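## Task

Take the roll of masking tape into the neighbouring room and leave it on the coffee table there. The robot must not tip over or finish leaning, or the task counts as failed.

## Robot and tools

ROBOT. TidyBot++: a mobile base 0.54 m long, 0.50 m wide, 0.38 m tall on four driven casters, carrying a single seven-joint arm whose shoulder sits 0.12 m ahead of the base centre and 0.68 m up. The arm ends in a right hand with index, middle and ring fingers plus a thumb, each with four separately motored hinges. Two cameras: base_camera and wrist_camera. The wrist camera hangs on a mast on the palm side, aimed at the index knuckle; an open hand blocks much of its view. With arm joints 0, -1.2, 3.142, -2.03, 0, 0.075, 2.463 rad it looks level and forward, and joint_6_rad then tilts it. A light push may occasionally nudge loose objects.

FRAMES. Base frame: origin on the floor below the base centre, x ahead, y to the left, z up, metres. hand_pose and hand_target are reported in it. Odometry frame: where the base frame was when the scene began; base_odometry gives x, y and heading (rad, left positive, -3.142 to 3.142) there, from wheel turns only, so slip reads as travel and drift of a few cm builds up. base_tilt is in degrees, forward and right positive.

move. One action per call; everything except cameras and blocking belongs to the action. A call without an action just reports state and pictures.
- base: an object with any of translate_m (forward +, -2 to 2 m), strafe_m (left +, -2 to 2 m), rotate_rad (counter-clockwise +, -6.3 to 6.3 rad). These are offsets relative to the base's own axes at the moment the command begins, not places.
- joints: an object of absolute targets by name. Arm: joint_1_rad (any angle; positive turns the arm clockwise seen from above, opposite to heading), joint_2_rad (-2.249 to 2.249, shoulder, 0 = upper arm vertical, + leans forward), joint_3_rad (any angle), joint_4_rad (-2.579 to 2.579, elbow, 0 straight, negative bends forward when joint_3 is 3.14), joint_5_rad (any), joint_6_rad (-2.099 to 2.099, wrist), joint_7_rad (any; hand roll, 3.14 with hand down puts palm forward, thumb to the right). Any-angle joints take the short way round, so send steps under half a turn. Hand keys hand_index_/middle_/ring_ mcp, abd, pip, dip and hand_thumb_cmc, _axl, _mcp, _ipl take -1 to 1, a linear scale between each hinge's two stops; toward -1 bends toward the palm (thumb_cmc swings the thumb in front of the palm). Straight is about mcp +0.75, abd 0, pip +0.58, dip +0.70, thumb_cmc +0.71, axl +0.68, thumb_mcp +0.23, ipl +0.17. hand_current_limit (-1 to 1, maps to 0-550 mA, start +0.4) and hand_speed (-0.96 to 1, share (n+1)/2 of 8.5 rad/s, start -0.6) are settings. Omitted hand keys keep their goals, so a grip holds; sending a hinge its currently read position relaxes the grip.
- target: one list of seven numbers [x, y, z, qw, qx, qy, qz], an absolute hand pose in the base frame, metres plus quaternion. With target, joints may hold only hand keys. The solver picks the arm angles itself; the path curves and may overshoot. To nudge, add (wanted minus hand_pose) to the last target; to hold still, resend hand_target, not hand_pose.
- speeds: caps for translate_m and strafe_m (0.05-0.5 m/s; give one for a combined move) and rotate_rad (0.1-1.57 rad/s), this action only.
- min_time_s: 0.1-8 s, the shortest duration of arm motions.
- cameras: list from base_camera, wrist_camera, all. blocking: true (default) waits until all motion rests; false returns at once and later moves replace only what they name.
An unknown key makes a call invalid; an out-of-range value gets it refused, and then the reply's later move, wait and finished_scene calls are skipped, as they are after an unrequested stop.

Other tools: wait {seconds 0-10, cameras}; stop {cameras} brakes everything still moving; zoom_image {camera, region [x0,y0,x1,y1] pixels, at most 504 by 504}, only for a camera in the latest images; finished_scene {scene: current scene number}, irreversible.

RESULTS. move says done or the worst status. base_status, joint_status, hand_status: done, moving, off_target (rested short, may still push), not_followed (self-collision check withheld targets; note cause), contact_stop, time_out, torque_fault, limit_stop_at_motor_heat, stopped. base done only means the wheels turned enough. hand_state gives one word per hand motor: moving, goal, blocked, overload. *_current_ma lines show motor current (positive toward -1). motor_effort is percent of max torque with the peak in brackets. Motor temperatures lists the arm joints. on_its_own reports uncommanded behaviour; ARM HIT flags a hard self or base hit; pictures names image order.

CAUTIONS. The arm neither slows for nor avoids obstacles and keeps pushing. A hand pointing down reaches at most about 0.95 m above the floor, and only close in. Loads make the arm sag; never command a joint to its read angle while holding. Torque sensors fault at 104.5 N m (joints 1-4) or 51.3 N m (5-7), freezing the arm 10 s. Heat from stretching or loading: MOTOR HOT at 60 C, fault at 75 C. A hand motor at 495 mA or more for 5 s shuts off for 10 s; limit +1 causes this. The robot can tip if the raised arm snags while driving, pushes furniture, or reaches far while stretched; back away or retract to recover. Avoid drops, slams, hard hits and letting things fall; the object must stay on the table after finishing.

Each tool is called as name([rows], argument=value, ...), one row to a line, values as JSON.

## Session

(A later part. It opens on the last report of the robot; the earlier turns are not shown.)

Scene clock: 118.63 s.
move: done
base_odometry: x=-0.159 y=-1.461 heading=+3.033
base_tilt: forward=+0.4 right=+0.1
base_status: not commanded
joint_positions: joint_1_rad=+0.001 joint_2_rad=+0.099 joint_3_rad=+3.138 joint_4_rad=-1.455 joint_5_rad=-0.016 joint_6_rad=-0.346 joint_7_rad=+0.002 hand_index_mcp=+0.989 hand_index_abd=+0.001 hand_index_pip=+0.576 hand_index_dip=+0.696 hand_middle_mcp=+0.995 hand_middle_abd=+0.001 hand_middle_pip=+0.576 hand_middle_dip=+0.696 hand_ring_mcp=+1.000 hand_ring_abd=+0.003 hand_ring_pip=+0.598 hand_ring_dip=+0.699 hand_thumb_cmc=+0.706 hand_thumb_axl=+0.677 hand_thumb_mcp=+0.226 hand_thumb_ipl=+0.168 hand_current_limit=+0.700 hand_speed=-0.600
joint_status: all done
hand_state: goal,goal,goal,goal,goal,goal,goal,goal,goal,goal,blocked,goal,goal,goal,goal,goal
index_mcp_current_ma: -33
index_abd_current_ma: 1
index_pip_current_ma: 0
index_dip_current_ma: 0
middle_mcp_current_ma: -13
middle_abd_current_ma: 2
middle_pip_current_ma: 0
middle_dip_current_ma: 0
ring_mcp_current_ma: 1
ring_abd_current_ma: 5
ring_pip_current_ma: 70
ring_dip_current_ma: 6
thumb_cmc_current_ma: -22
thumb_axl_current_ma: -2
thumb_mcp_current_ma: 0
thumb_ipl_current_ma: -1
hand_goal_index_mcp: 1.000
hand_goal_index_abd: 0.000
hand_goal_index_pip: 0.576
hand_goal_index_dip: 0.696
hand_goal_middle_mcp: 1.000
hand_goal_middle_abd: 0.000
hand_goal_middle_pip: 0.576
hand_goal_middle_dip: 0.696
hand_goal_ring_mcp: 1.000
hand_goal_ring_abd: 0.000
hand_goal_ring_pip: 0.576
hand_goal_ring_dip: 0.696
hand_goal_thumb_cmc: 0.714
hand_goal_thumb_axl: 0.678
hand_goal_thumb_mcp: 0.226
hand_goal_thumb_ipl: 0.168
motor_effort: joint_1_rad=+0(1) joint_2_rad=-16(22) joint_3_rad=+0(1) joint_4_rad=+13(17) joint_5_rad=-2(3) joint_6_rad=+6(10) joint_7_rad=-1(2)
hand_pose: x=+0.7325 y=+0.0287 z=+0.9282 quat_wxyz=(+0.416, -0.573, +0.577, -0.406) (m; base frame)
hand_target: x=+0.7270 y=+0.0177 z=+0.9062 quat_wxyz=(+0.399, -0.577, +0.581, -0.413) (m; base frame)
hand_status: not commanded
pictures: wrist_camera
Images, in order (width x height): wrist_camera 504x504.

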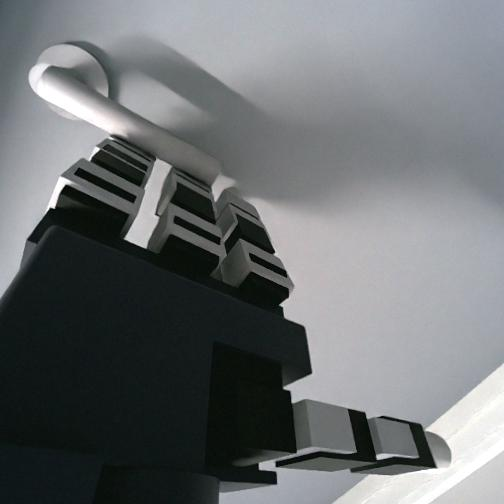

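move(joints={"joint_1_rad": 0.0, "joint_2_rad": 0.112, "joint_3_rad": 3.142, "joint_4_rad": -1.687, "joint_5_rad": 0.06, "joint_6_rad": -0.12, "joint_7_rad": -0.05}, min_time_s=2, cameras=[])

move(joints={"joint_1_rad": 0.0, "joint_2_rad": 0.14, "joint_3_rad": 3.142, "joint_4_rad": -1.813, "joint_5_rad": 0.06, "joint_6_rad": -0.05, "joint_7_rad": -0.05}, min_time_s=2, cameras=["wrist_camera"])

move(base={"translate_m": 0.08}, speeds={"translate_m": 0.1}, cameras=["all"])

Scene clock: 126.47 s.
move: off_target
base_odometry: x=-0.159 y=-1.461 heading=+3.033
base_tilt: forward=+0.4 right=+0.1
base_status: not commanded
joint_positions: joint_1_rad=+0.001 joint_2_rad=+0.084 joint_3_rad=+3.138 joint_4_rad=-1.605 joint_5_rad=-0.016 joint_6_rad=-0.121 joint_7_rad=+0.002 hand_index_mcp=+0.989 hand_index_abd=+0.001 hand_index_pip=+0.576 hand_index_dip=+0.696 hand_middle_mcp=+0.991 hand_middle_abd=+0.001 hand_middle_pip=+0.576 hand_middle_dip=+0.696 hand_ring_mcp=+1.001 hand_ring_abd=+0.028 hand_ring_pip=+0.625 hand_ring_dip=+0.700 hand_thumb_cmc=+0.706 hand_thumb_axl=+0.677 hand_thumb_mcp=+0.226 hand_thumb_ipl=+0.168 hand_current_limit=+0.700 hand_speed=-0.600
joint_status: joint_4_rad off_target (ended at -1.605, target -1.687); the others done
hand_state: goal,goal,goal,goal,goal,goal,goal,goal,goal,blocked,blocked,goal,goal,goal,goal,goal
index_mcp_current_ma: -33
index_abd_current_ma: 1
index_pip_current_ma: 0
index_dip_current_ma: 0
middle_mcp_current_ma: -26
middle_abd_current_ma: 2
middle_pip_current_ma: 0
middle_dip_current_ma: 0
ring_mcp_current_ma: 2
ring_abd_current_ma: 81
ring_pip_current_ma: 179
ring_dip_current_ma: 10
thumb_cmc_current_ma: -22
thumb_axl_current_ma: -2
thumb_mcp_current_ma: 0
thumb_ipl_current_ma: -1
hand_goal_index_mcp: 1.000
hand_goal_index_abd: 0.000
hand_goal_index_pip: 0.576
hand_goal_index_dip: 0.696
hand_goal_middle_mcp: 1.000
hand_goal_middle_abd: 0.000
hand_goal_middle_pip: 0.576
hand_goal_middle_dip: 0.696
hand_goal_ring_mcp: 1.000
hand_goal_ring_abd: 0.000
hand_goal_ring_pip: 0.576
hand_goal_ring_dip: 0.696
hand_goal_thumb_cmc: 0.714
hand_goal_thumb_axl: 0.678
hand_goal_thumb_mcp: 0.226
hand_goal_thumb_ipl: 0.168
motor_effort: joint_1_rad=+2(3) joint_2_rad=-11(16) joint_3_rad=+3(4) joint_4_rad=+8(13) joint_5_rad=-3(4) joint_6_rad=+0(6) joint_7_rad=-2(2)
hand_pose: x=+0.7391 y=+0.0278 z=+0.9103 quat_wxyz=(+0.441, -0.554, +0.559, -0.432) (m; base frame)
hand_target: x=+0.7267 y=+0.0208 z=+0.8458 quat_wxyz=(+0.402, -0.580, +0.578, -0.410) (m; base frame)
hand_status: not commanded
pictures: none
No camera images: "cameras" was empty.

Scene clock: 129.10 s.
move: off_target
base_odometry: x=-0.159 y=-1.461 heading=+3.034
base_tilt: forward=+0.4 right=+0.1
base_status: not commanded
joint_positions: joint_1_rad=-0.015 joint_2_rad=+0.074 joint_3_rad=+3.133 joint_4_rad=-1.725 joint_5_rad=-0.010 joint_6_rad=-0.034 joint_7_rad=+0.002 hand_index_mcp=+0.989 hand_index_abd=+0.001 hand_index_pip=+0.576 hand_index_dip=+0.696 hand_middle_mcp=+0.991 hand_middle_abd=+0.001 hand_middle_pip=+0.576 hand_middle_dip=+0.696 hand_ring_mcp=+1.002 hand_ring_abd=+0.074 hand_ring_pip=+0.661 hand_ring_dip=+0.722 hand_thumb_cmc=+0.706 hand_thumb_axl=+0.677 hand_thumb_mcp=+0.226 hand_thumb_ipl=+0.168 hand_current_limit=+0.700 hand_speed=-0.600
joint_status: joint_4_rad off_target (ended at -1.725, target -1.813); the others done
hand_state: goal,goal,goal,goal,goal,goal,goal,goal,goal,blocked,blocked,blocked,goal,goal,goal,goal
index_mcp_current_ma: -33
index_abd_current_ma: 1
index_pip_current_ma: 0
index_dip_current_ma: 0
middle_mcp_current_ma: -26
middle_abd_current_ma: 2
middle_pip_current_ma: 0
middle_dip_current_ma: 0
ring_mcp_current_ma: 4
ring_abd_current_ma: 250
ring_pip_current_ma: 344
ring_dip_current_ma: 89
thumb_cmc_current_ma: -22
thumb_axl_current_ma: -2
thumb_mcp_current_ma: 0
thumb_ipl_current_ma: -1
hand_goal_index_mcp: 1.000
hand_goal_index_abd: 0.000
hand_goal_index_pip: 0.576
hand_goal_index_dip: 0.696
hand_goal_middle_mcp: 1.000
hand_goal_middle_abd: 0.000
hand_goal_middle_pip: 0.576
hand_goal_middle_dip: 0.696
hand_goal_ring_mcp: 1.000
hand_goal_ring_abd: 0.000
hand_goal_ring_pip: 0.576
hand_goal_ring_dip: 0.696
hand_goal_thumb_cmc: 0.714
hand_goal_thumb_axl: 0.678
hand_goal_thumb_mcp: 0.226
hand_goal_thumb_ipl: 0.168
motor_effort: joint_1_rad=+5(5) joint_2_rad=-9(11) joint_3_rad=+6(7) joint_4_rad=+7(8) joint_5_rad=-3(5) joint_6_rad=-1(4) joint_7_rad=-2(3)
hand_pose: x=+0.7246 y=+0.0386 z=+0.8704 quat_wxyz=(+0.437, -0.565, +0.557, -0.424) (m; base frame)
hand_target: x=+0.7075 y=+0.0221 z=+0.7775 quat_wxyz=(+0.378, -0.598, +0.593, -0.384) (m; base frame)
hand_status: not commanded
pictures: wrist_camera
Images, in order (width x height): wrist_camera 504x504.

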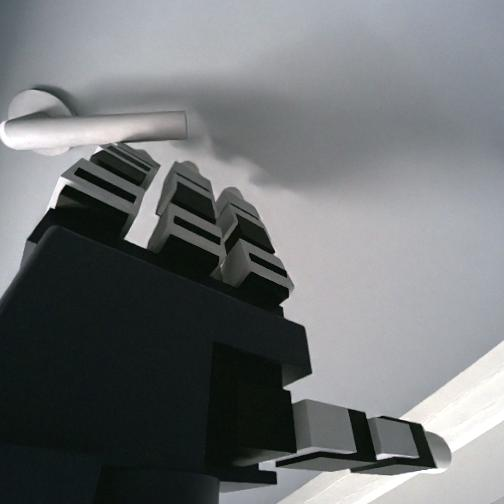

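Scene clock: 131.37 s.
move: done
base_odometry: x=-0.238 y=-1.452 heading=+3.033
base_tilt: forward=+0.4 right=+0.1
base_status: done
joint_positions: joint_1_rad=-0.008 joint_2_rad=+0.136 joint_3_rad=+3.131 joint_4_rad=-1.792 joint_5_rad=-0.009 joint_6_rad=-0.033 joint_7_rad=+0.000 hand_index_mcp=+0.990 hand_index_abd=-0.003 hand_index_pip=+0.576 hand_index_dip=+0.698 hand_middle_mcp=+0.990 hand_middle_abd=+0.001 hand_middle_pip=+0.576 hand_middle_dip=+0.696 hand_ring_mcp=+0.991 hand_ring_abd=+0.003 hand_ring_pip=+0.576 hand_ring_dip=+0.699 hand_thumb_cmc=+0.706 hand_thumb_axl=+0.677 hand_thumb_mcp=+0.226 hand_thumb_ipl=+0.168 hand_current_limit=+0.700 hand_speed=-0.600
joint_status: not commanded
hand_state: goal,goal,goal,goal,goal,goal,goal,goal,goal,goal,goal,goal,goal,goal,goal,goal
index_mcp_current_ma: -31
index_abd_current_ma: -6
index_pip_current_ma: 0
index_dip_current_ma: 5
middle_mcp_current_ma: -31
middle_abd_current_ma: 2
middle_pip_current_ma: 0
middle_dip_current_ma: 0
ring_mcp_current_ma: -26
ring_abd_current_ma: 7
ring_pip_current_ma: 0
ring_dip_current_ma: 6
thumb_cmc_current_ma: -23
thumb_axl_current_ma: -2
thumb_mcp_current_ma: 0
thumb_ipl_current_ma: -1
hand_goal_index_mcp: 1.000
hand_goal_index_abd: 0.000
hand_goal_index_pip: 0.576
hand_goal_index_dip: 0.696
hand_goal_middle_mcp: 1.000
hand_goal_middle_abd: 0.000
hand_goal_middle_pip: 0.576
hand_goal_middle_dip: 0.696
hand_goal_ring_mcp: 1.000
hand_goal_ring_abd: 0.000
hand_goal_ring_pip: 0.576
hand_goal_ring_dip: 0.696
hand_goal_thumb_cmc: 0.714
hand_goal_thumb_axl: 0.678
hand_goal_thumb_mcp: 0.226
hand_goal_thumb_ipl: 0.168
on_its_own: joint_4_rad moved -0.067 to your old target -1.813
motor_effort: joint_1_rad=-1(6) joint_2_rad=-20(23) joint_3_rad=+0(8) joint_4_rad=+16(17) joint_5_rad=-1(3) joint_6_rad=+9(10) joint_7_rad=+0(2)
hand_pose: x=+0.7165 y=+0.0358 z=+0.7957 quat_wxyz=(+0.399, -0.590, +0.585, -0.388) (m; base frame)
hand_target: x=+0.7075 y=+0.0221 z=+0.7775 quat_wxyz=(+0.378, -0.598, +0.593, -0.384) (m; base frame)
hand_status: not commanded
pictures: base_camera, wrist_camera
Images, in order (width x height): base_camera 644x364, wrist_camera 504x504.

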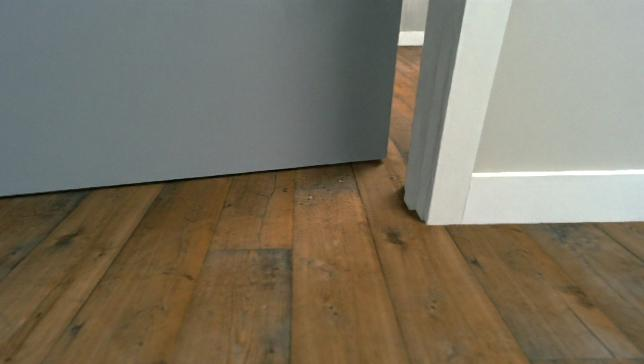

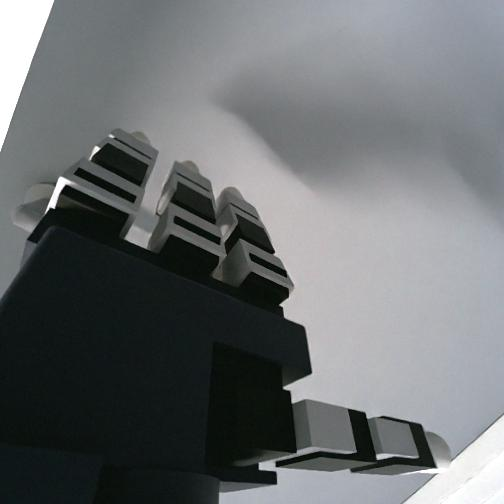

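move(base={"translate_m": 0.2, "strafe_m": 0.2}, speeds={"translate_m": 0.2}, cameras=[])

move(base={"translate_m": 0.25}, speeds={"translate_m": 0.2}, cameras=["base_camera"])

move(joints={"joint_1_rad": -0.6}, min_time_s=2, cameras=["all"])

Scene clock: 138.70 s.
move: done
base_odometry: x=-0.459 y=-1.630 heading=+3.033
base_tilt: forward=+0.3 right=+0.1
base_status: done
joint_positions: joint_1_rad=+0.000 joint_2_rad=+0.128 joint_3_rad=+3.145 joint_4_rad=-1.818 joint_5_rad=-0.009 joint_6_rad=-0.042 joint_7_rad=+0.000 hand_index_mcp=+0.987 hand_index_abd=-0.003 hand_index_pip=+0.574 hand_index_dip=+0.697 hand_middle_mcp=+0.990 hand_middle_abd=+0.001 hand_middle_pip=+0.576 hand_middle_dip=+0.696 hand_ring_mcp=+0.991 hand_ring_abd=+0.003 hand_ring_pip=+0.576 hand_ring_dip=+0.699 hand_thumb_cmc=+0.706 hand_thumb_axl=+0.677 hand_thumb_mcp=+0.225 hand_thumb_ipl=+0.168 hand_current_limit=+0.700 hand_speed=-0.600
joint_status: not commanded
hand_state: goal,goal,goal,goal,goal,goal,goal,goal,goal,goal,goal,goal,goal,goal,goal,goal
index_mcp_current_ma: -42
index_abd_current_ma: -6
index_pip_current_ma: -5
index_dip_current_ma: 2
middle_mcp_current_ma: -32
middle_abd_current_ma: 2
middle_pip_current_ma: 0
middle_dip_current_ma: 0
ring_mcp_current_ma: -27
ring_abd_current_ma: 6
ring_pip_current_ma: 0
ring_dip_current_ma: 6
thumb_cmc_current_ma: -23
thumb_axl_current_ma: -2
thumb_mcp_current_ma: -2
thumb_ipl_current_ma: -1
hand_goal_index_mcp: 1.000
hand_goal_index_abd: 0.000
hand_goal_index_pip: 0.576
hand_goal_index_dip: 0.696
hand_goal_middle_mcp: 1.000
hand_goal_middle_abd: 0.000
hand_goal_middle_pip: 0.576
hand_goal_middle_dip: 0.696
hand_goal_ring_mcp: 1.000
hand_goal_ring_abd: 0.000
hand_goal_ring_pip: 0.576
hand_goal_ring_dip: 0.696
hand_goal_thumb_cmc: 0.714
hand_goal_thumb_axl: 0.678
hand_goal_thumb_mcp: 0.226
hand_goal_thumb_ipl: 0.168
motor_effort: joint_1_rad=-1(7) joint_2_rad=-20(22) joint_3_rad=+0(6) joint_4_rad=+16(24) joint_5_rad=-2(3) joint_6_rad=+9(18) joint_7_rad=-1(1)
hand_pose: x=+0.7067 y=+0.0232 z=+0.7847 quat_wxyz=(+0.387, -0.589, +0.596, -0.385) (m; base frame)
hand_target: x=+0.7075 y=+0.0221 z=+0.7775 quat_wxyz=(+0.378, -0.598, +0.593, -0.384) (m; base frame)
hand_status: not commanded
pictures: none
No camera images: "cameras" was empty.

Scene clock: 140.73 s.
move: done
base_odometry: x=-0.708 y=-1.603 heading=+3.034
base_tilt: forward=+0.4 right=+0.1
base_status: done
joint_positions: joint_1_rad=+0.000 joint_2_rad=+0.131 joint_3_rad=+3.145 joint_4_rad=-1.818 joint_5_rad=-0.009 joint_6_rad=-0.042 joint_7_rad=+0.000 hand_index_mcp=+0.987 hand_index_abd=-0.003 hand_index_pip=+0.574 hand_index_dip=+0.697 hand_middle_mcp=+0.990 hand_middle_abd=+0.001 hand_middle_pip=+0.576 hand_middle_dip=+0.696 hand_ring_mcp=+0.991 hand_ring_abd=+0.003 hand_ring_pip=+0.576 hand_ring_dip=+0.699 hand_thumb_cmc=+0.706 hand_thumb_axl=+0.677 hand_thumb_mcp=+0.225 hand_thumb_ipl=+0.168 hand_current_limit=+0.700 hand_speed=-0.600
joint_status: not commanded
hand_state: goal,goal,goal,goal,goal,goal,goal,goal,goal,goal,goal,goal,goal,goal,goal,goal
index_mcp_current_ma: -42
index_abd_current_ma: -6
index_pip_current_ma: -5
index_dip_current_ma: 2
middle_mcp_current_ma: -32
middle_abd_current_ma: 2
middle_pip_current_ma: 0
middle_dip_current_ma: 0
ring_mcp_current_ma: -27
ring_abd_current_ma: 6
ring_pip_current_ma: 0
ring_dip_current_ma: 6
thumb_cmc_current_ma: -23
thumb_axl_current_ma: -2
thumb_mcp_current_ma: -2
thumb_ipl_current_ma: -1
hand_goal_index_mcp: 1.000
hand_goal_index_abd: 0.000
hand_goal_index_pip: 0.576
hand_goal_index_dip: 0.696
hand_goal_middle_mcp: 1.000
hand_goal_middle_abd: 0.000
hand_goal_middle_pip: 0.576
hand_goal_middle_dip: 0.696
hand_goal_ring_mcp: 1.000
hand_goal_ring_abd: 0.000
hand_goal_ring_pip: 0.576
hand_goal_ring_dip: 0.696
hand_goal_thumb_cmc: 0.714
hand_goal_thumb_axl: 0.678
hand_goal_thumb_mcp: 0.226
hand_goal_thumb_ipl: 0.168
motor_effort: joint_1_rad=-1(1) joint_2_rad=-20(22) joint_3_rad=+0(1) joint_4_rad=+16(16) joint_5_rad=-1(2) joint_6_rad=+9(10) joint_7_rad=+0(1)
hand_pose: x=+0.7070 y=+0.0232 z=+0.7830 quat_wxyz=(+0.386, -0.590, +0.597, -0.384) (m; base frame)
hand_target: x=+0.7075 y=+0.0221 z=+0.7775 quat_wxyz=(+0.378, -0.598, +0.593, -0.384) (m; base frame)
hand_status: not commanded
pictures: base_camera
Images, in order (width x height): base_camera 644x364.

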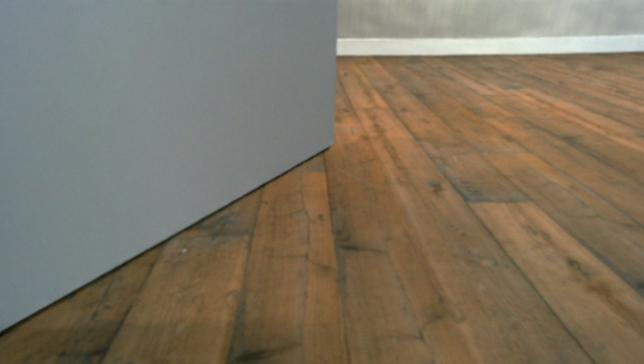

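Scene clock: 143.60 s.
move: done
base_odometry: x=-0.708 y=-1.603 heading=+3.034
base_tilt: forward=+0.4 right=+0.1
base_status: not commanded
joint_positions: joint_1_rad=-0.590 joint_2_rad=+0.131 joint_3_rad=+3.157 joint_4_rad=-1.818 joint_5_rad=-0.009 joint_6_rad=-0.042 joint_7_rad=-0.003 hand_index_mcp=+0.981 hand_index_abd=-0.003 hand_index_pip=+0.571 hand_index_dip=+0.695 hand_middle_mcp=+0.986 hand_middle_abd=-0.003 hand_middle_pip=+0.574 hand_middle_dip=+0.696 hand_ring_mcp=+0.991 hand_ring_abd=+0.003 hand_ring_pip=+0.576 hand_ring_dip=+0.699 hand_thumb_cmc=+0.706 hand_thumb_axl=+0.677 hand_thumb_mcp=+0.225 hand_thumb_ipl=+0.168 hand_current_limit=+0.700 hand_speed=-0.600
joint_status: all done
hand_state: goal,goal,goal,goal,goal,goal,goal,goal,goal,goal,goal,goal,goal,goal,goal,goal
index_mcp_current_ma: -64
index_abd_current_ma: -6
index_pip_current_ma: -14
index_dip_current_ma: -2
middle_mcp_current_ma: -47
middle_abd_current_ma: -6
middle_pip_current_ma: -4
middle_dip_current_ma: 0
ring_mcp_current_ma: -27
ring_abd_current_ma: 5
ring_pip_current_ma: 0
ring_dip_current_ma: 6
thumb_cmc_current_ma: -23
thumb_axl_current_ma: -2
thumb_mcp_current_ma: -2
thumb_ipl_current_ma: -1
hand_goal_index_mcp: 1.000
hand_goal_index_abd: 0.000
hand_goal_index_pip: 0.576
hand_goal_index_dip: 0.696
hand_goal_middle_mcp: 1.000
hand_goal_middle_abd: 0.000
hand_goal_middle_pip: 0.576
hand_goal_middle_dip: 0.696
hand_goal_ring_mcp: 1.000
hand_goal_ring_abd: 0.000
hand_goal_ring_pip: 0.576
hand_goal_ring_dip: 0.696
hand_goal_thumb_cmc: 0.714
hand_goal_thumb_axl: 0.678
hand_goal_thumb_mcp: 0.226
hand_goal_thumb_ipl: 0.168
motor_effort: joint_1_rad=-1(17) joint_2_rad=-20(20) joint_3_rad=+0(15) joint_4_rad=+15(18) joint_5_rad=-2(2) joint_6_rad=+9(12) joint_7_rad=-1(1)
hand_pose: x=+0.5991 y=+0.3406 z=+0.7830 quat_wxyz=(+0.479, -0.735, +0.405, -0.258) (m; base frame)
hand_target: x=+0.5923 y=+0.3505 z=+0.7775 quat_wxyz=(+0.475, -0.746, +0.390, -0.255) (m; base frame)
hand_status: not commanded
pictures: base_camera, wrist_camera
Images, in order (width x height): base_camera 644x364, wrist_camera 504x504.

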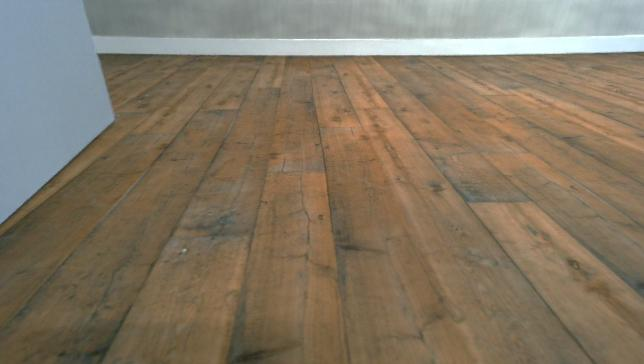

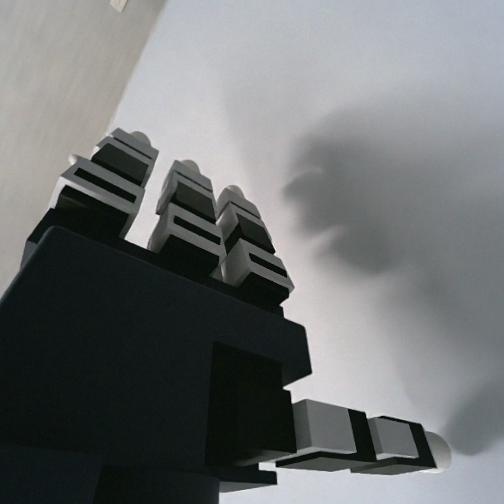

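move(base={"translate_m": 0.3, "strafe_m": 0.05}, speeds={"translate_m": 0.2}, cameras=["base_camera"])

move(joints={"joint_1_rad": 0, "joint_2_rad": -1.2, "joint_3_rad": 3.142, "joint_4_rad": -2.03, "joint_5_rad": 0, "joint_6_rad": 0.0, "joint_7_rad": 2.463, "hand_index_mcp": 0.754, "hand_middle_mcp": 0.754, "hand_ring_mcp": 0.754, "hand_current_limit": 0.4}, base={"translate_m": -1.2, "strafe_m": 0.03}, cameras=["base_camera"])

Scene clock: 154.67 s.
move: done
base_odometry: x=-1.011 y=-1.620 heading=+3.033
base_tilt: forward=+0.4 right=+0.0
base_status: done
joint_positions: joint_1_rad=-0.590 joint_2_rad=+0.132 joint_3_rad=+3.157 joint_4_rad=-1.818 joint_5_rad=-0.009 joint_6_rad=-0.042 joint_7_rad=-0.003 hand_index_mcp=+0.981 hand_index_abd=-0.003 hand_index_pip=+0.571 hand_index_dip=+0.695 hand_middle_mcp=+0.986 hand_middle_abd=-0.003 hand_middle_pip=+0.574 hand_middle_dip=+0.696 hand_ring_mcp=+0.991 hand_ring_abd=+0.003 hand_ring_pip=+0.576 hand_ring_dip=+0.699 hand_thumb_cmc=+0.706 hand_thumb_axl=+0.677 hand_thumb_mcp=+0.225 hand_thumb_ipl=+0.168 hand_current_limit=+0.700 hand_speed=-0.600
joint_status: not commanded
hand_state: goal,goal,goal,goal,goal,goal,goal,goal,goal,goal,goal,goal,goal,goal,goal,goal
index_mcp_current_ma: -64
index_abd_current_ma: -6
index_pip_current_ma: -14
index_dip_current_ma: -2
middle_mcp_current_ma: -47
middle_abd_current_ma: -6
middle_pip_current_ma: -4
middle_dip_current_ma: 0
ring_mcp_current_ma: -27
ring_abd_current_ma: 5
ring_pip_current_ma: 0
ring_dip_current_ma: 6
thumb_cmc_current_ma: -23
thumb_axl_current_ma: -2
thumb_mcp_current_ma: -2
thumb_ipl_current_ma: -1
hand_goal_index_mcp: 1.000
hand_goal_index_abd: 0.000
hand_goal_index_pip: 0.576
hand_goal_index_dip: 0.696
hand_goal_middle_mcp: 1.000
hand_goal_middle_abd: 0.000
hand_goal_middle_pip: 0.576
hand_goal_middle_dip: 0.696
hand_goal_ring_mcp: 1.000
hand_goal_ring_abd: 0.000
hand_goal_ring_pip: 0.576
hand_goal_ring_dip: 0.696
hand_goal_thumb_cmc: 0.714
hand_goal_thumb_axl: 0.678
hand_goal_thumb_mcp: 0.226
hand_goal_thumb_ipl: 0.168
motor_effort: joint_1_rad=-1(1) joint_2_rad=-20(22) joint_3_rad=+1(2) joint_4_rad=+15(16) joint_5_rad=-2(2) joint_6_rad=+9(10) joint_7_rad=+0(1)
hand_pose: x=+0.5989 y=+0.3411 z=+0.7823 quat_wxyz=(+0.479, -0.735, +0.404, -0.258) (m; base frame)
hand_target: x=+0.5923 y=+0.3505 z=+0.7775 quat_wxyz=(+0.475, -0.746, +0.390, -0.255) (m; base frame)
hand_status: not commanded
pictures: base_camera
Images, in order (width x height): base_camera 644x364.

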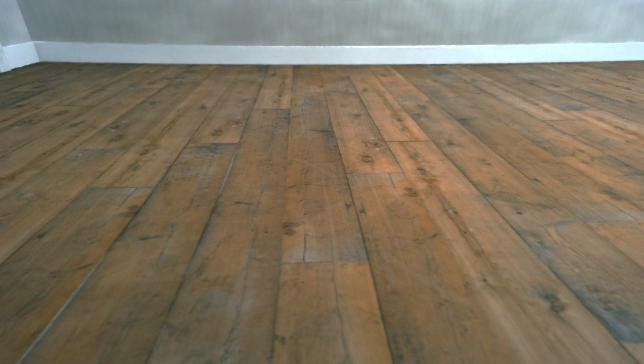

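Scene clock: 158.53 s.
move: done
base_odometry: x=+0.179 y=-1.780 heading=+3.033
base_tilt: forward=+0.3 right=+0.1
base_status: done
joint_positions: joint_1_rad=-0.016 joint_2_rad=-1.198 joint_3_rad=+3.157 joint_4_rad=-2.000 joint_5_rad=-0.009 joint_6_rad=-0.042 joint_7_rad=+2.406 hand_index_mcp=+0.758 hand_index_abd=+0.001 hand_index_pip=+0.575 hand_index_dip=+0.695 hand_middle_mcp=+0.758 hand_middle_abd=+0.001 hand_middle_pip=+0.575 hand_middle_dip=+0.696 hand_ring_mcp=+0.758 hand_ring_abd=+0.003 hand_ring_pip=+0.576 hand_ring_dip=+0.699 hand_thumb_cmc=+0.716 hand_thumb_axl=+0.677 hand_thumb_mcp=+0.227 hand_thumb_ipl=+0.168 hand_current_limit=+0.400 hand_speed=-0.600
joint_status: all done
hand_state: goal,goal,goal,goal,goal,goal,goal,goal,goal,goal,goal,goal,goal,goal,goal,goal
index_mcp_current_ma: 12
index_abd_current_ma: 2
index_pip_current_ma: -2
index_dip_current_ma: -2
middle_mcp_current_ma: 12
middle_abd_current_ma: 2
middle_pip_current_ma: -2
middle_dip_current_ma: 0
ring_mcp_current_ma: 10
ring_abd_current_ma: 5
ring_pip_current_ma: -1
ring_dip_current_ma: 6
thumb_cmc_current_ma: 6
thumb_axl_current_ma: -2
thumb_mcp_current_ma: 4
thumb_ipl_current_ma: -1
hand_goal_index_mcp: 0.754
hand_goal_index_abd: 0.000
hand_goal_index_pip: 0.576
hand_goal_index_dip: 0.696
hand_goal_middle_mcp: 0.754
hand_goal_middle_abd: 0.000
hand_goal_middle_pip: 0.576
hand_goal_middle_dip: 0.696
hand_goal_ring_mcp: 0.754
hand_goal_ring_abd: 0.000
hand_goal_ring_pip: 0.576
hand_goal_ring_dip: 0.696
hand_goal_thumb_cmc: 0.714
hand_goal_thumb_axl: 0.678
hand_goal_thumb_mcp: 0.226
hand_goal_thumb_ipl: 0.168
motor_effort: joint_1_rad=-1(3) joint_2_rad=+16(24) joint_3_rad=+0(2) joint_4_rad=+12(17) joint_5_rad=-2(3) joint_6_rad=+7(11) joint_7_rad=+0(1)
hand_pose: x=+0.1482 y=-0.0813 z=+1.2882 quat_wxyz=(-0.359, -0.377, -0.161, -0.839) (m; base frame)
hand_target: x=+0.1462 y=-0.0699 z=+1.2882 quat_wxyz=(-0.395, -0.364, -0.174, -0.826) (m; base frame)
hand_status: not commanded
pictures: base_camera
Images, in order (width x height): base_camera 644x364.

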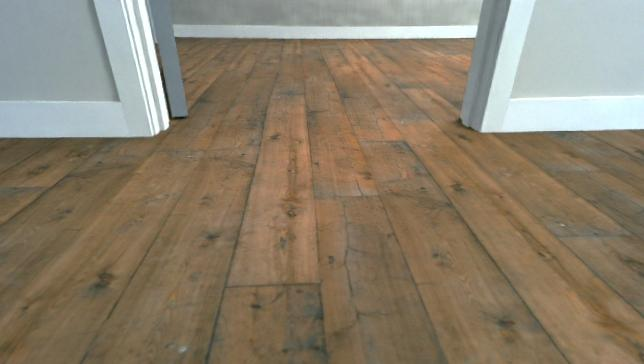

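move(base={"rotate_rad": -3.141}, cameras=[])

move(base={"strafe_m": 1.36, "translate_m": 0.03}, joints={"joint_6_rad": -0.1}, cameras=["all"])

Scene clock: 170.60 s.
move: done
base_odometry: x=+0.179 y=-1.780 heading=-0.108
base_tilt: forward=+0.4 right=+0.1
base_status: done
joint_positions: joint_1_rad=-0.013 joint_2_rad=-1.198 joint_3_rad=+3.157 joint_4_rad=-2.000 joint_5_rad=-0.009 joint_6_rad=-0.042 joint_7_rad=+2.406 hand_index_mcp=+0.759 hand_index_abd=+0.001 hand_index_pip=+0.575 hand_index_dip=+0.695 hand_middle_mcp=+0.759 hand_middle_abd=+0.001 hand_middle_pip=+0.575 hand_middle_dip=+0.696 hand_ring_mcp=+0.758 hand_ring_abd=+0.003 hand_ring_pip=+0.576 hand_ring_dip=+0.699 hand_thumb_cmc=+0.717 hand_thumb_axl=+0.677 hand_thumb_mcp=+0.227 hand_thumb_ipl=+0.168 hand_current_limit=+0.400 hand_speed=-0.600
joint_status: not commanded
hand_state: goal,goal,goal,goal,goal,goal,goal,goal,goal,goal,goal,goal,goal,goal,goal,goal
index_mcp_current_ma: 13
index_abd_current_ma: 2
index_pip_current_ma: -2
index_dip_current_ma: -2
middle_mcp_current_ma: 13
middle_abd_current_ma: 2
middle_pip_current_ma: -2
middle_dip_current_ma: 0
ring_mcp_current_ma: 11
ring_abd_current_ma: 5
ring_pip_current_ma: -1
ring_dip_current_ma: 6
thumb_cmc_current_ma: 7
thumb_axl_current_ma: -2
thumb_mcp_current_ma: 4
thumb_ipl_current_ma: -1
hand_goal_index_mcp: 0.754
hand_goal_index_abd: 0.000
hand_goal_index_pip: 0.576
hand_goal_index_dip: 0.696
hand_goal_middle_mcp: 0.754
hand_goal_middle_abd: 0.000
hand_goal_middle_pip: 0.576
hand_goal_middle_dip: 0.696
hand_goal_ring_mcp: 0.754
hand_goal_ring_abd: 0.000
hand_goal_ring_pip: 0.576
hand_goal_ring_dip: 0.696
hand_goal_thumb_cmc: 0.714
hand_goal_thumb_axl: 0.678
hand_goal_thumb_mcp: 0.226
hand_goal_thumb_ipl: 0.168
motor_effort: joint_1_rad=-1(1) joint_2_rad=+16(16) joint_3_rad=+0(2) joint_4_rad=+12(13) joint_5_rad=-2(2) joint_6_rad=+8(9) joint_7_rad=+0(1)
hand_pose: x=+0.1480 y=-0.0813 z=+1.2882 quat_wxyz=(-0.361, -0.377, -0.160, -0.838) (m; base frame)
hand_target: x=+0.1462 y=-0.0699 z=+1.2882 quat_wxyz=(-0.395, -0.364, -0.174, -0.826) (m; base frame)
hand_status: not commanded
pictures: none
No camera images: "cameras" was empty.

Scene clock: 174.70 s.
move: done
base_odometry: x=+0.355 y=-0.431 heading=-0.108
base_tilt: forward=+0.3 right=+0.1
base_status: done
joint_positions: joint_1_rad=-0.008 joint_2_rad=-1.198 joint_3_rad=+3.154 joint_4_rad=-2.006 joint_5_rad=-0.009 joint_6_rad=-0.097 joint_7_rad=+2.407 hand_index_mcp=+0.760 hand_index_abd=+0.001 hand_index_pip=+0.575 hand_index_dip=+0.695 hand_middle_mcp=+0.760 hand_middle_abd=+0.001 hand_middle_pip=+0.575 hand_middle_dip=+0.696 hand_ring_mcp=+0.759 hand_ring_abd=+0.003 hand_ring_pip=+0.576 hand_ring_dip=+0.699 hand_thumb_cmc=+0.718 hand_thumb_axl=+0.677 hand_thumb_mcp=+0.227 hand_thumb_ipl=+0.168 hand_current_limit=+0.400 hand_speed=-0.600
joint_status: all done
hand_state: goal,goal,goal,goal,goal,goal,goal,goal,goal,goal,goal,goal,goal,goal,goal,goal
index_mcp_current_ma: 17
index_abd_current_ma: 2
index_pip_current_ma: -1
index_dip_current_ma: -2
middle_mcp_current_ma: 17
middle_abd_current_ma: 2
middle_pip_current_ma: -1
middle_dip_current_ma: 0
ring_mcp_current_ma: 14
ring_abd_current_ma: 5
ring_pip_current_ma: -1
ring_dip_current_ma: 6
thumb_cmc_current_ma: 9
thumb_axl_current_ma: -2
thumb_mcp_current_ma: 4
thumb_ipl_current_ma: -1
hand_goal_index_mcp: 0.754
hand_goal_index_abd: 0.000
hand_goal_index_pip: 0.576
hand_goal_index_dip: 0.696
hand_goal_middle_mcp: 0.754
hand_goal_middle_abd: 0.000
hand_goal_middle_pip: 0.576
hand_goal_middle_dip: 0.696
hand_goal_ring_mcp: 0.754
hand_goal_ring_abd: 0.000
hand_goal_ring_pip: 0.576
hand_goal_ring_dip: 0.696
hand_goal_thumb_cmc: 0.714
hand_goal_thumb_axl: 0.678
hand_goal_thumb_mcp: 0.226
hand_goal_thumb_ipl: 0.168
motor_effort: joint_1_rad=-1(2) joint_2_rad=+16(17) joint_3_rad=+0(2) joint_4_rad=+12(14) joint_5_rad=-1(2) joint_6_rad=+8(10) joint_7_rad=+0(1)
hand_pose: x=+0.1628 y=-0.0795 z=+1.2750 quat_wxyz=(-0.357, -0.402, -0.172, -0.825) (m; base frame)
hand_target: x=+0.1694 y=-0.0699 z=+1.2682 quat_wxyz=(-0.386, -0.405, -0.193, -0.806) (m; base frame)
hand_status: not commanded
pictures: base_camera, wrist_camera
Images, in order (width x height): base_camera 644x364, wrist_camera 504x504.

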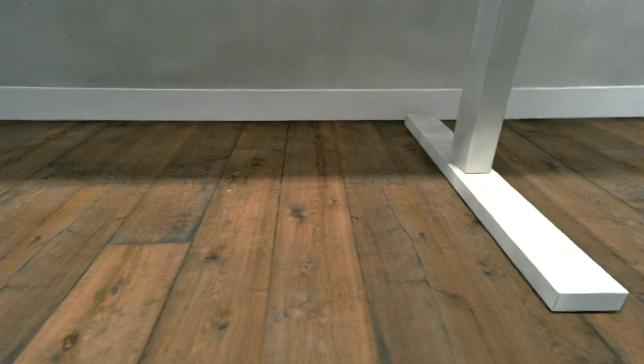

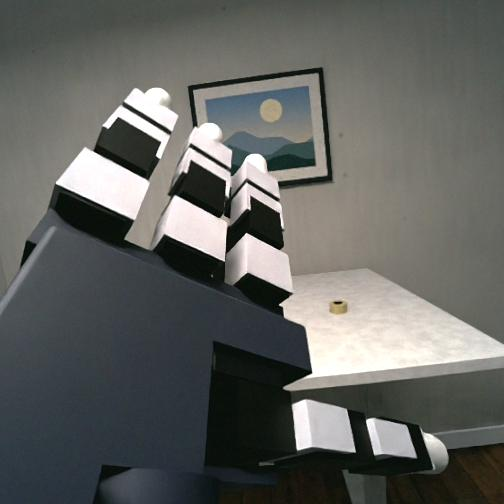

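zoom_image(camera="wrist_camera", region=[308, 280, 368, 340])

Scaled by 8.400 from the camera's 504x504 image, which has a finer 720x720 frame.

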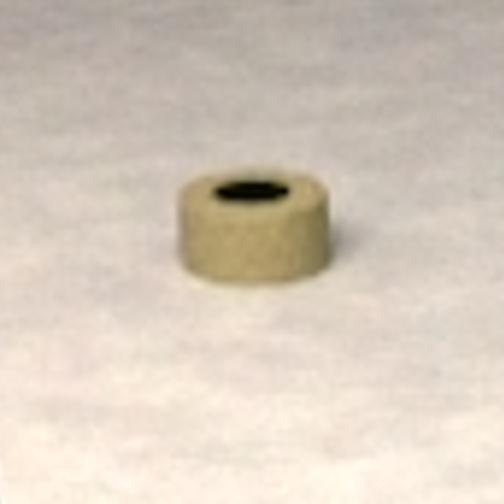

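move(base={"translate_m": 0.12}, speeds={"translate_m": 0.1}, joints={"joint_1_rad": 0.497, "joint_2_rad": 0.055, "joint_3_rad": 3.142, "joint_4_rad": -1.03, "joint_5_rad": 0.02, "joint_6_rad": -0.65, "joint_7_rad": -0.05, "hand_index_mcp": 0.068, "hand_middle_mcp": 0.068, "hand_ring_mcp": 0.068, "hand_index_pip": 0.504, "hand_middle_pip": 0.504, "hand_ring_pip": 0.504, "hand_index_dip": 0.551, "hand_middle_dip": 0.551, "hand_ring_dip": 0.551, "hand_thumb_cmc": -0.571}, min_time_s=2.5, cameras=["wrist_camera"])

Scene clock: 217.73 s.
move: done
base_odometry: x=+0.474 y=-0.443 heading=-0.108
base_tilt: forward=+0.4 right=+0.1
base_status: done
joint_positions: joint_1_rad=+0.481 joint_2_rad=+0.050 joint_3_rad=+3.154 joint_4_rad=-1.067 joint_5_rad=-0.009 joint_6_rad=-0.577 joint_7_rad=+0.008 hand_index_mcp=+0.063 hand_index_abd=+0.001 hand_index_pip=+0.505 hand_index_dip=+0.554 hand_middle_mcp=+0.063 hand_middle_abd=+0.001 hand_middle_pip=+0.505 hand_middle_dip=+0.554 hand_ring_mcp=+0.064 hand_ring_abd=+0.003 hand_ring_pip=+0.505 hand_ring_dip=+0.555 hand_thumb_cmc=-0.568 hand_thumb_axl=+0.677 hand_thumb_mcp=+0.227 hand_thumb_ipl=+0.168 hand_current_limit=+0.400 hand_speed=-0.600
joint_status: all done
hand_state: goal,goal,goal,goal,goal,goal,goal,goal,goal,goal,goal,goal,goal,goal,goal,goal
index_mcp_current_ma: -12
index_abd_current_ma: 2
index_pip_current_ma: 3
index_dip_current_ma: 5
middle_mcp_current_ma: -12
middle_abd_current_ma: 2
middle_pip_current_ma: 2
middle_dip_current_ma: 5
ring_mcp_current_ma: -10
ring_abd_current_ma: 5
ring_pip_current_ma: 2
ring_dip_current_ma: 7
thumb_cmc_current_ma: 6
thumb_axl_current_ma: -2
thumb_mcp_current_ma: 4
thumb_ipl_current_ma: -1
hand_goal_index_mcp: 0.068
hand_goal_index_abd: 0.000
hand_goal_index_pip: 0.504
hand_goal_index_dip: 0.552
hand_goal_middle_mcp: 0.068
hand_goal_middle_abd: 0.000
hand_goal_middle_pip: 0.504
hand_goal_middle_dip: 0.552
hand_goal_ring_mcp: 0.068
hand_goal_ring_abd: 0.000
hand_goal_ring_pip: 0.504
hand_goal_ring_dip: 0.552
hand_goal_thumb_cmc: -0.570
hand_goal_thumb_axl: 0.678
hand_goal_thumb_mcp: 0.226
hand_goal_thumb_ipl: 0.168
motor_effort: joint_1_rad=-1(2) joint_2_rad=-17(20) joint_3_rad=+1(2) joint_4_rad=+16(17) joint_5_rad=-2(2) joint_6_rad=+10(11) joint_7_rad=+0(1)
hand_pose: x=+0.6528 y=-0.2578 z=+1.1186 quat_wxyz=(+0.341, -0.386, +0.642, -0.568) (m; base frame)
hand_target: x=+0.6443 y=-0.2587 z=+1.1163 quat_wxyz=(+0.336, -0.375, +0.664, -0.553) (m; base frame)
hand_status: not commanded
pictures: wrist_camera
Images, in order (width x height): wrist_camera 504x504.

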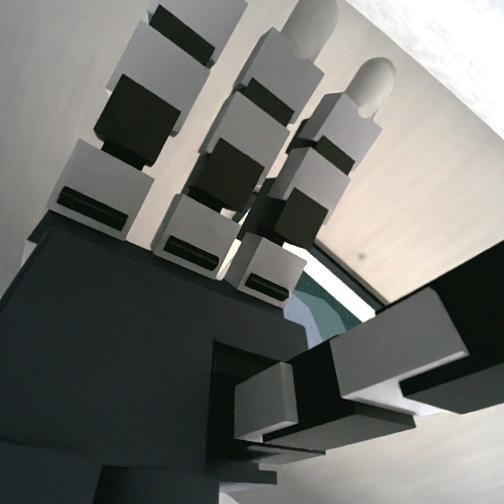

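move(joints={"joint_1_rad": 0.497, "joint_2_rad": -0.035, "joint_3_rad": 3.142, "joint_4_rad": -1.353, "joint_5_rad": 0.02, "joint_6_rad": -0.31, "joint_7_rad": -0.05}, min_time_s=1.5, cameras=["wrist_camera"])

Scene clock: 224.37 s.
move: done
base_odometry: x=+0.474 y=-0.443 heading=-0.108
base_tilt: forward=+0.4 right=+0.1
base_status: not commanded
joint_positions: joint_1_rad=+0.481 joint_2_rad=+0.000 joint_3_rad=+3.154 joint_4_rad=-1.321 joint_5_rad=-0.009 joint_6_rad=-0.376 joint_7_rad=+0.006 hand_index_mcp=+0.063 hand_index_abd=+0.001 hand_index_pip=+0.505 hand_index_dip=+0.554 hand_middle_mcp=+0.063 hand_middle_abd=+0.001 hand_middle_pip=+0.505 hand_middle_dip=+0.554 hand_ring_mcp=+0.064 hand_ring_abd=+0.003 hand_ring_pip=+0.505 hand_ring_dip=+0.555 hand_thumb_cmc=-0.568 hand_thumb_axl=+0.677 hand_thumb_mcp=+0.227 hand_thumb_ipl=+0.168 hand_current_limit=+0.400 hand_speed=-0.600
joint_status: all done
hand_state: goal,goal,goal,goal,goal,goal,goal,goal,goal,goal,goal,goal,goal,goal,goal,goal
index_mcp_current_ma: -12
index_abd_current_ma: 2
index_pip_current_ma: 3
index_dip_current_ma: 5
middle_mcp_current_ma: -12
middle_abd_current_ma: 2
middle_pip_current_ma: 2
middle_dip_current_ma: 5
ring_mcp_current_ma: -10
ring_abd_current_ma: 5
ring_pip_current_ma: 2
ring_dip_current_ma: 7
thumb_cmc_current_ma: 6
thumb_axl_current_ma: -2
thumb_mcp_current_ma: 4
thumb_ipl_current_ma: -1
hand_goal_index_mcp: 0.068
hand_goal_index_abd: 0.000
hand_goal_index_pip: 0.504
hand_goal_index_dip: 0.552
hand_goal_middle_mcp: 0.068
hand_goal_middle_abd: 0.000
hand_goal_middle_pip: 0.504
hand_goal_middle_dip: 0.552
hand_goal_ring_mcp: 0.068
hand_goal_ring_abd: 0.000
hand_goal_ring_pip: 0.504
hand_goal_ring_dip: 0.552
hand_goal_thumb_cmc: -0.570
hand_goal_thumb_axl: 0.678
hand_goal_thumb_mcp: 0.226
hand_goal_thumb_ipl: 0.168
motor_effort: joint_1_rad=-1(1) joint_2_rad=-17(20) joint_3_rad=+0(2) joint_4_rad=+16(17) joint_5_rad=-1(2) joint_6_rad=+9(11) joint_7_rad=+0(1)
hand_pose: x=+0.6532 y=-0.2586 z=+1.0584 quat_wxyz=(+0.341, -0.385, +0.644, -0.567) (m; base frame)
hand_target: x=+0.6458 y=-0.2578 z=+1.0796 quat_wxyz=(+0.358, -0.360, +0.632, -0.586) (m; base frame)
hand_status: not commanded
pictures: wrist_camera
Images, in order (width x height): wrist_camera 504x504.

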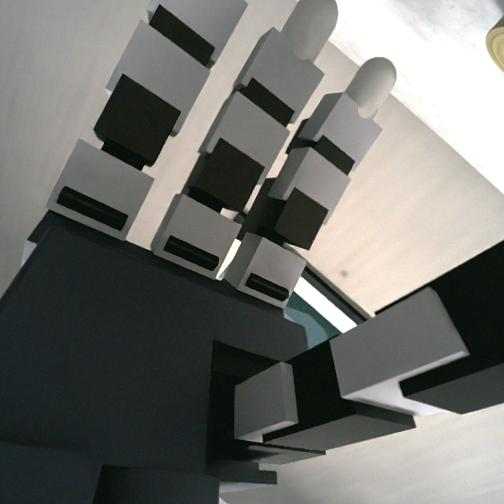

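zoom_image(camera="wrist_camera", region=[424, 0, 504, 80])

Scaled by 6.300 from the camera's 504x504 image, which has a finer 720x720 frame.

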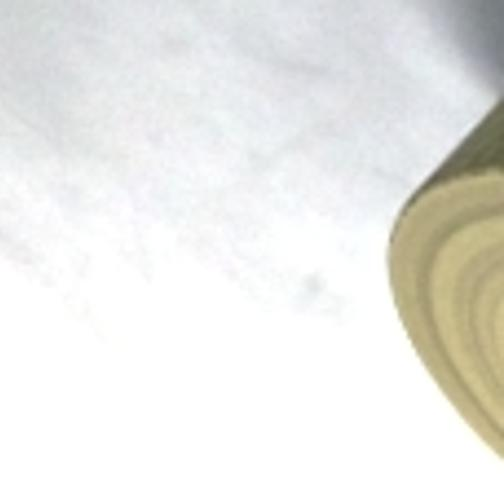

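move(joints={"joint_1_rad": 0.33}, min_time_s=0.8, cameras=["wrist_camera"])

zoom_image(camera="wrist_camera", region=[344, 0, 504, 160])

Scene clock: 255.87 s.
move: done
base_odometry: x=+0.474 y=-0.443 heading=-0.108
base_tilt: forward=+0.4 right=+0.1
base_status: not commanded
joint_positions: joint_1_rad=+0.338 joint_2_rad=+0.000 joint_3_rad=+3.150 joint_4_rad=-1.321 joint_5_rad=-0.009 joint_6_rad=-0.375 joint_7_rad=+0.005 hand_index_mcp=+0.063 hand_index_abd=+0.001 hand_index_pip=+0.505 hand_index_dip=+0.554 hand_middle_mcp=+0.063 hand_middle_abd=+0.001 hand_middle_pip=+0.505 hand_middle_dip=+0.554 hand_ring_mcp=+0.064 hand_ring_abd=+0.003 hand_ring_pip=+0.505 hand_ring_dip=+0.555 hand_thumb_cmc=-0.568 hand_thumb_axl=+0.677 hand_thumb_mcp=+0.227 hand_thumb_ipl=+0.168 hand_current_limit=+0.400 hand_speed=-0.600
joint_status: all done
hand_state: goal,goal,goal,goal,goal,goal,goal,goal,goal,goal,goal,goal,goal,goal,goal,goal
index_mcp_current_ma: -12
index_abd_current_ma: 2
index_pip_current_ma: 3
index_dip_current_ma: 5
middle_mcp_current_ma: -12
middle_abd_current_ma: 2
middle_pip_current_ma: 2
middle_dip_current_ma: 5
ring_mcp_current_ma: -10
ring_abd_current_ma: 5
ring_pip_current_ma: 2
ring_dip_current_ma: 7
thumb_cmc_current_ma: 4
thumb_axl_current_ma: -2
thumb_mcp_current_ma: 4
thumb_ipl_current_ma: -1
hand_goal_index_mcp: 0.068
hand_goal_index_abd: 0.000
hand_goal_index_pip: 0.504
hand_goal_index_dip: 0.552
hand_goal_middle_mcp: 0.068
hand_goal_middle_abd: 0.000
hand_goal_middle_pip: 0.504
hand_goal_middle_dip: 0.552
hand_goal_ring_mcp: 0.068
hand_goal_ring_abd: 0.000
hand_goal_ring_pip: 0.504
hand_goal_ring_dip: 0.552
hand_goal_thumb_cmc: -0.570
hand_goal_thumb_axl: 0.678
hand_goal_thumb_mcp: 0.226
hand_goal_thumb_ipl: 0.168
motor_effort: joint_1_rad=-1(2) joint_2_rad=-17(17) joint_3_rad=+1(2) joint_4_rad=+17(17) joint_5_rad=-2(2) joint_6_rad=+9(10) joint_7_rad=+0(1)
hand_pose: x=+0.6852 y=-0.1780 z=+1.0586 quat_wxyz=(+0.382, -0.431, +0.614, -0.540) (m; base frame)
hand_target: x=+0.6813 y=-0.1666 z=+1.0796 quat_wxyz=(+0.406, -0.412, +0.599, -0.554) (m; base frame)
hand_status: not commanded
pictures: wrist_camera
Images, in order (width x height): wrist_camera 504x504.

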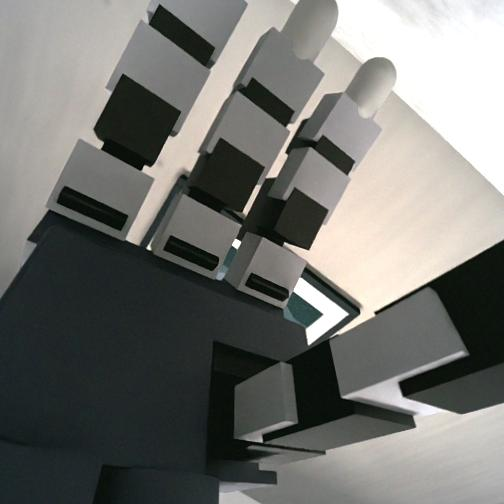

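Scaled by 3.150 from the camera's 504x504 image, which has a finer 720x720 frame.

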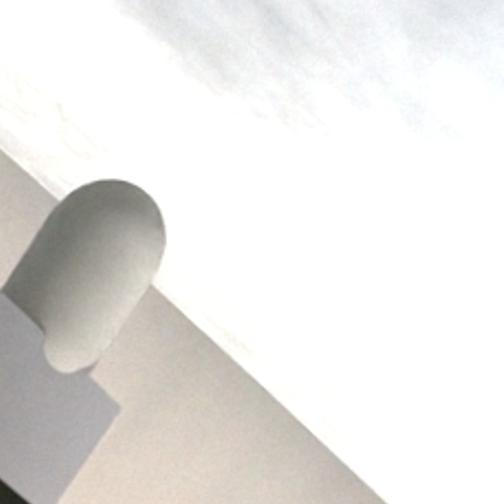

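move(joints={"joint_1_rad": 0.64}, min_time_s=0.8, cameras=["wrist_camera"])

zoom_image(camera="wrist_camera", region=[344, 0, 504, 160])

Scene clock: 261.00 s.
move: done
base_odometry: x=+0.474 y=-0.443 heading=-0.108
base_tilt: forward=+0.4 right=+0.1
base_status: not commanded
joint_positions: joint_1_rad=+0.627 joint_2_rad=+0.000 joint_3_rad=+3.150 joint_4_rad=-1.321 joint_5_rad=-0.009 joint_6_rad=-0.375 joint_7_rad=+0.005 hand_index_mcp=+0.063 hand_index_abd=+0.001 hand_index_pip=+0.505 hand_index_dip=+0.554 hand_middle_mcp=+0.063 hand_middle_abd=+0.001 hand_middle_pip=+0.505 hand_middle_dip=+0.554 hand_ring_mcp=+0.064 hand_ring_abd=+0.003 hand_ring_pip=+0.505 hand_ring_dip=+0.555 hand_thumb_cmc=-0.568 hand_thumb_axl=+0.677 hand_thumb_mcp=+0.227 hand_thumb_ipl=+0.168 hand_current_limit=+0.400 hand_speed=-0.600
joint_status: all done
hand_state: goal,goal,goal,goal,goal,goal,goal,goal,goal,goal,goal,goal,goal,goal,goal,goal
index_mcp_current_ma: -12
index_abd_current_ma: 2
index_pip_current_ma: 3
index_dip_current_ma: 5
middle_mcp_current_ma: -12
middle_abd_current_ma: 2
middle_pip_current_ma: 2
middle_dip_current_ma: 5
ring_mcp_current_ma: -10
ring_abd_current_ma: 5
ring_pip_current_ma: 2
ring_dip_current_ma: 7
thumb_cmc_current_ma: 3
thumb_axl_current_ma: -2
thumb_mcp_current_ma: 4
thumb_ipl_current_ma: -1
hand_goal_index_mcp: 0.068
hand_goal_index_abd: 0.000
hand_goal_index_pip: 0.504
hand_goal_index_dip: 0.552
hand_goal_middle_mcp: 0.068
hand_goal_middle_abd: 0.000
hand_goal_middle_pip: 0.504
hand_goal_middle_dip: 0.552
hand_goal_ring_mcp: 0.068
hand_goal_ring_abd: 0.000
hand_goal_ring_pip: 0.504
hand_goal_ring_dip: 0.552
hand_goal_thumb_cmc: -0.570
hand_goal_thumb_axl: 0.678
hand_goal_thumb_mcp: 0.226
hand_goal_thumb_ipl: 0.168
motor_effort: joint_1_rad=-1(2) joint_2_rad=-17(17) joint_3_rad=+1(2) joint_4_rad=+16(17) joint_5_rad=-1(2) joint_6_rad=+10(10) joint_7_rad=+0(1)
hand_pose: x=+0.6111 y=-0.3319 z=+1.0587 quat_wxyz=(+0.300, -0.338, +0.669, -0.590) (m; base frame)
hand_target: x=+0.6037 y=-0.3302 z=+1.0796 quat_wxyz=(+0.316, -0.314, +0.656, -0.610) (m; base frame)
hand_status: not commanded
pictures: wrist_camera
Images, in order (width x height): wrist_camera 504x504.

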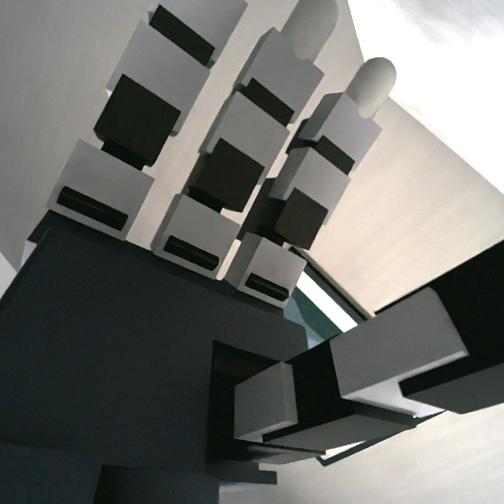

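Scaled by 3.150 from the camera's 504x504 image, which has a finer 720x720 frame.

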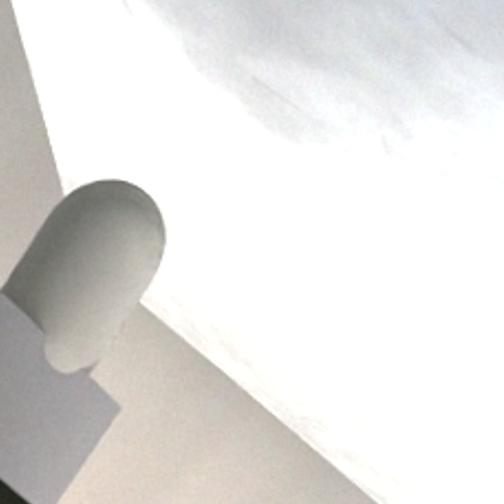

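move(joints={"joint_1_rad": 0.47}, base={"translate_m": -0.07}, speeds={"translate_m": 0.15}, min_time_s=0.8, cameras=["wrist_camera"])

zoom_image(camera="wrist_camera", region=[384, 0, 504, 120])

Scene clock: 268.63 s.
move: done
base_odometry: x=+0.405 y=-0.436 heading=-0.108
base_tilt: forward=+0.4 right=+0.0
base_status: done
joint_positions: joint_1_rad=+0.483 joint_2_rad=-0.015 joint_3_rad=+3.150 joint_4_rad=-1.321 joint_5_rad=-0.009 joint_6_rad=-0.373 joint_7_rad=+0.005 hand_index_mcp=+0.063 hand_index_abd=+0.001 hand_index_pip=+0.505 hand_index_dip=+0.554 hand_middle_mcp=+0.063 hand_middle_abd=+0.001 hand_middle_pip=+0.505 hand_middle_dip=+0.554 hand_ring_mcp=+0.064 hand_ring_abd=+0.003 hand_ring_pip=+0.505 hand_ring_dip=+0.555 hand_thumb_cmc=-0.569 hand_thumb_axl=+0.677 hand_thumb_mcp=+0.227 hand_thumb_ipl=+0.168 hand_current_limit=+0.400 hand_speed=-0.600
joint_status: all done
hand_state: goal,goal,goal,goal,goal,goal,goal,goal,goal,goal,goal,goal,goal,goal,goal,goal
index_mcp_current_ma: -14
index_abd_current_ma: 2
index_pip_current_ma: 2
index_dip_current_ma: 5
middle_mcp_current_ma: -13
middle_abd_current_ma: 2
middle_pip_current_ma: 2
middle_dip_current_ma: 5
ring_mcp_current_ma: -11
ring_abd_current_ma: 5
ring_pip_current_ma: 2
ring_dip_current_ma: 7
thumb_cmc_current_ma: 3
thumb_axl_current_ma: -2
thumb_mcp_current_ma: 4
thumb_ipl_current_ma: -1
hand_goal_index_mcp: 0.068
hand_goal_index_abd: 0.000
hand_goal_index_pip: 0.504
hand_goal_index_dip: 0.552
hand_goal_middle_mcp: 0.068
hand_goal_middle_abd: 0.000
hand_goal_middle_pip: 0.504
hand_goal_middle_dip: 0.552
hand_goal_ring_mcp: 0.068
hand_goal_ring_abd: 0.000
hand_goal_ring_pip: 0.504
hand_goal_ring_dip: 0.552
hand_goal_thumb_cmc: -0.570
hand_goal_thumb_axl: 0.678
hand_goal_thumb_mcp: 0.226
hand_goal_thumb_ipl: 0.168
motor_effort: joint_1_rad=+0(2) joint_2_rad=-17(19) joint_3_rad=+2(2) joint_4_rad=+16(17) joint_5_rad=-1(2) joint_6_rad=+10(10) joint_7_rad=+0(1)
hand_pose: x=+0.6489 y=-0.2554 z=+1.0673 quat_wxyz=(+0.345, -0.382, +0.639, -0.571) (m; base frame)
hand_target: x=+0.6526 y=-0.2434 z=+1.0796 quat_wxyz=(+0.366, -0.369, +0.627, -0.581) (m; base frame)
hand_status: not commanded
pictures: wrist_camera
Images, in order (width x height): wrist_camera 504x504.

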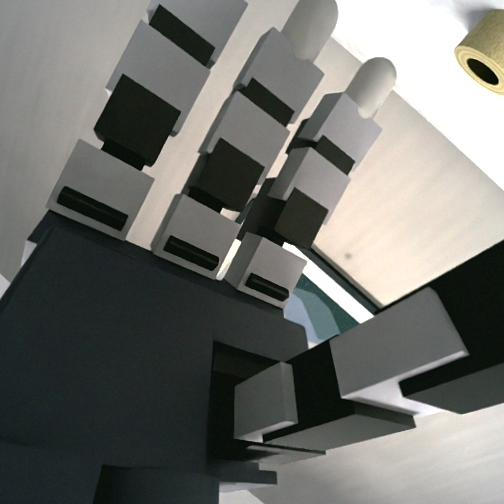

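Scaled by 4.200 from the camera's 504x504 image, which has a finer 720x720 frame.

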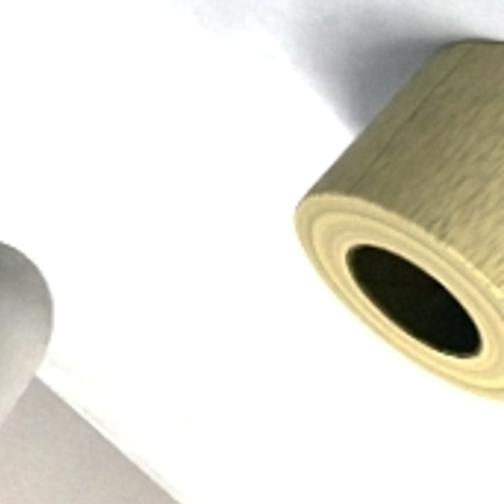

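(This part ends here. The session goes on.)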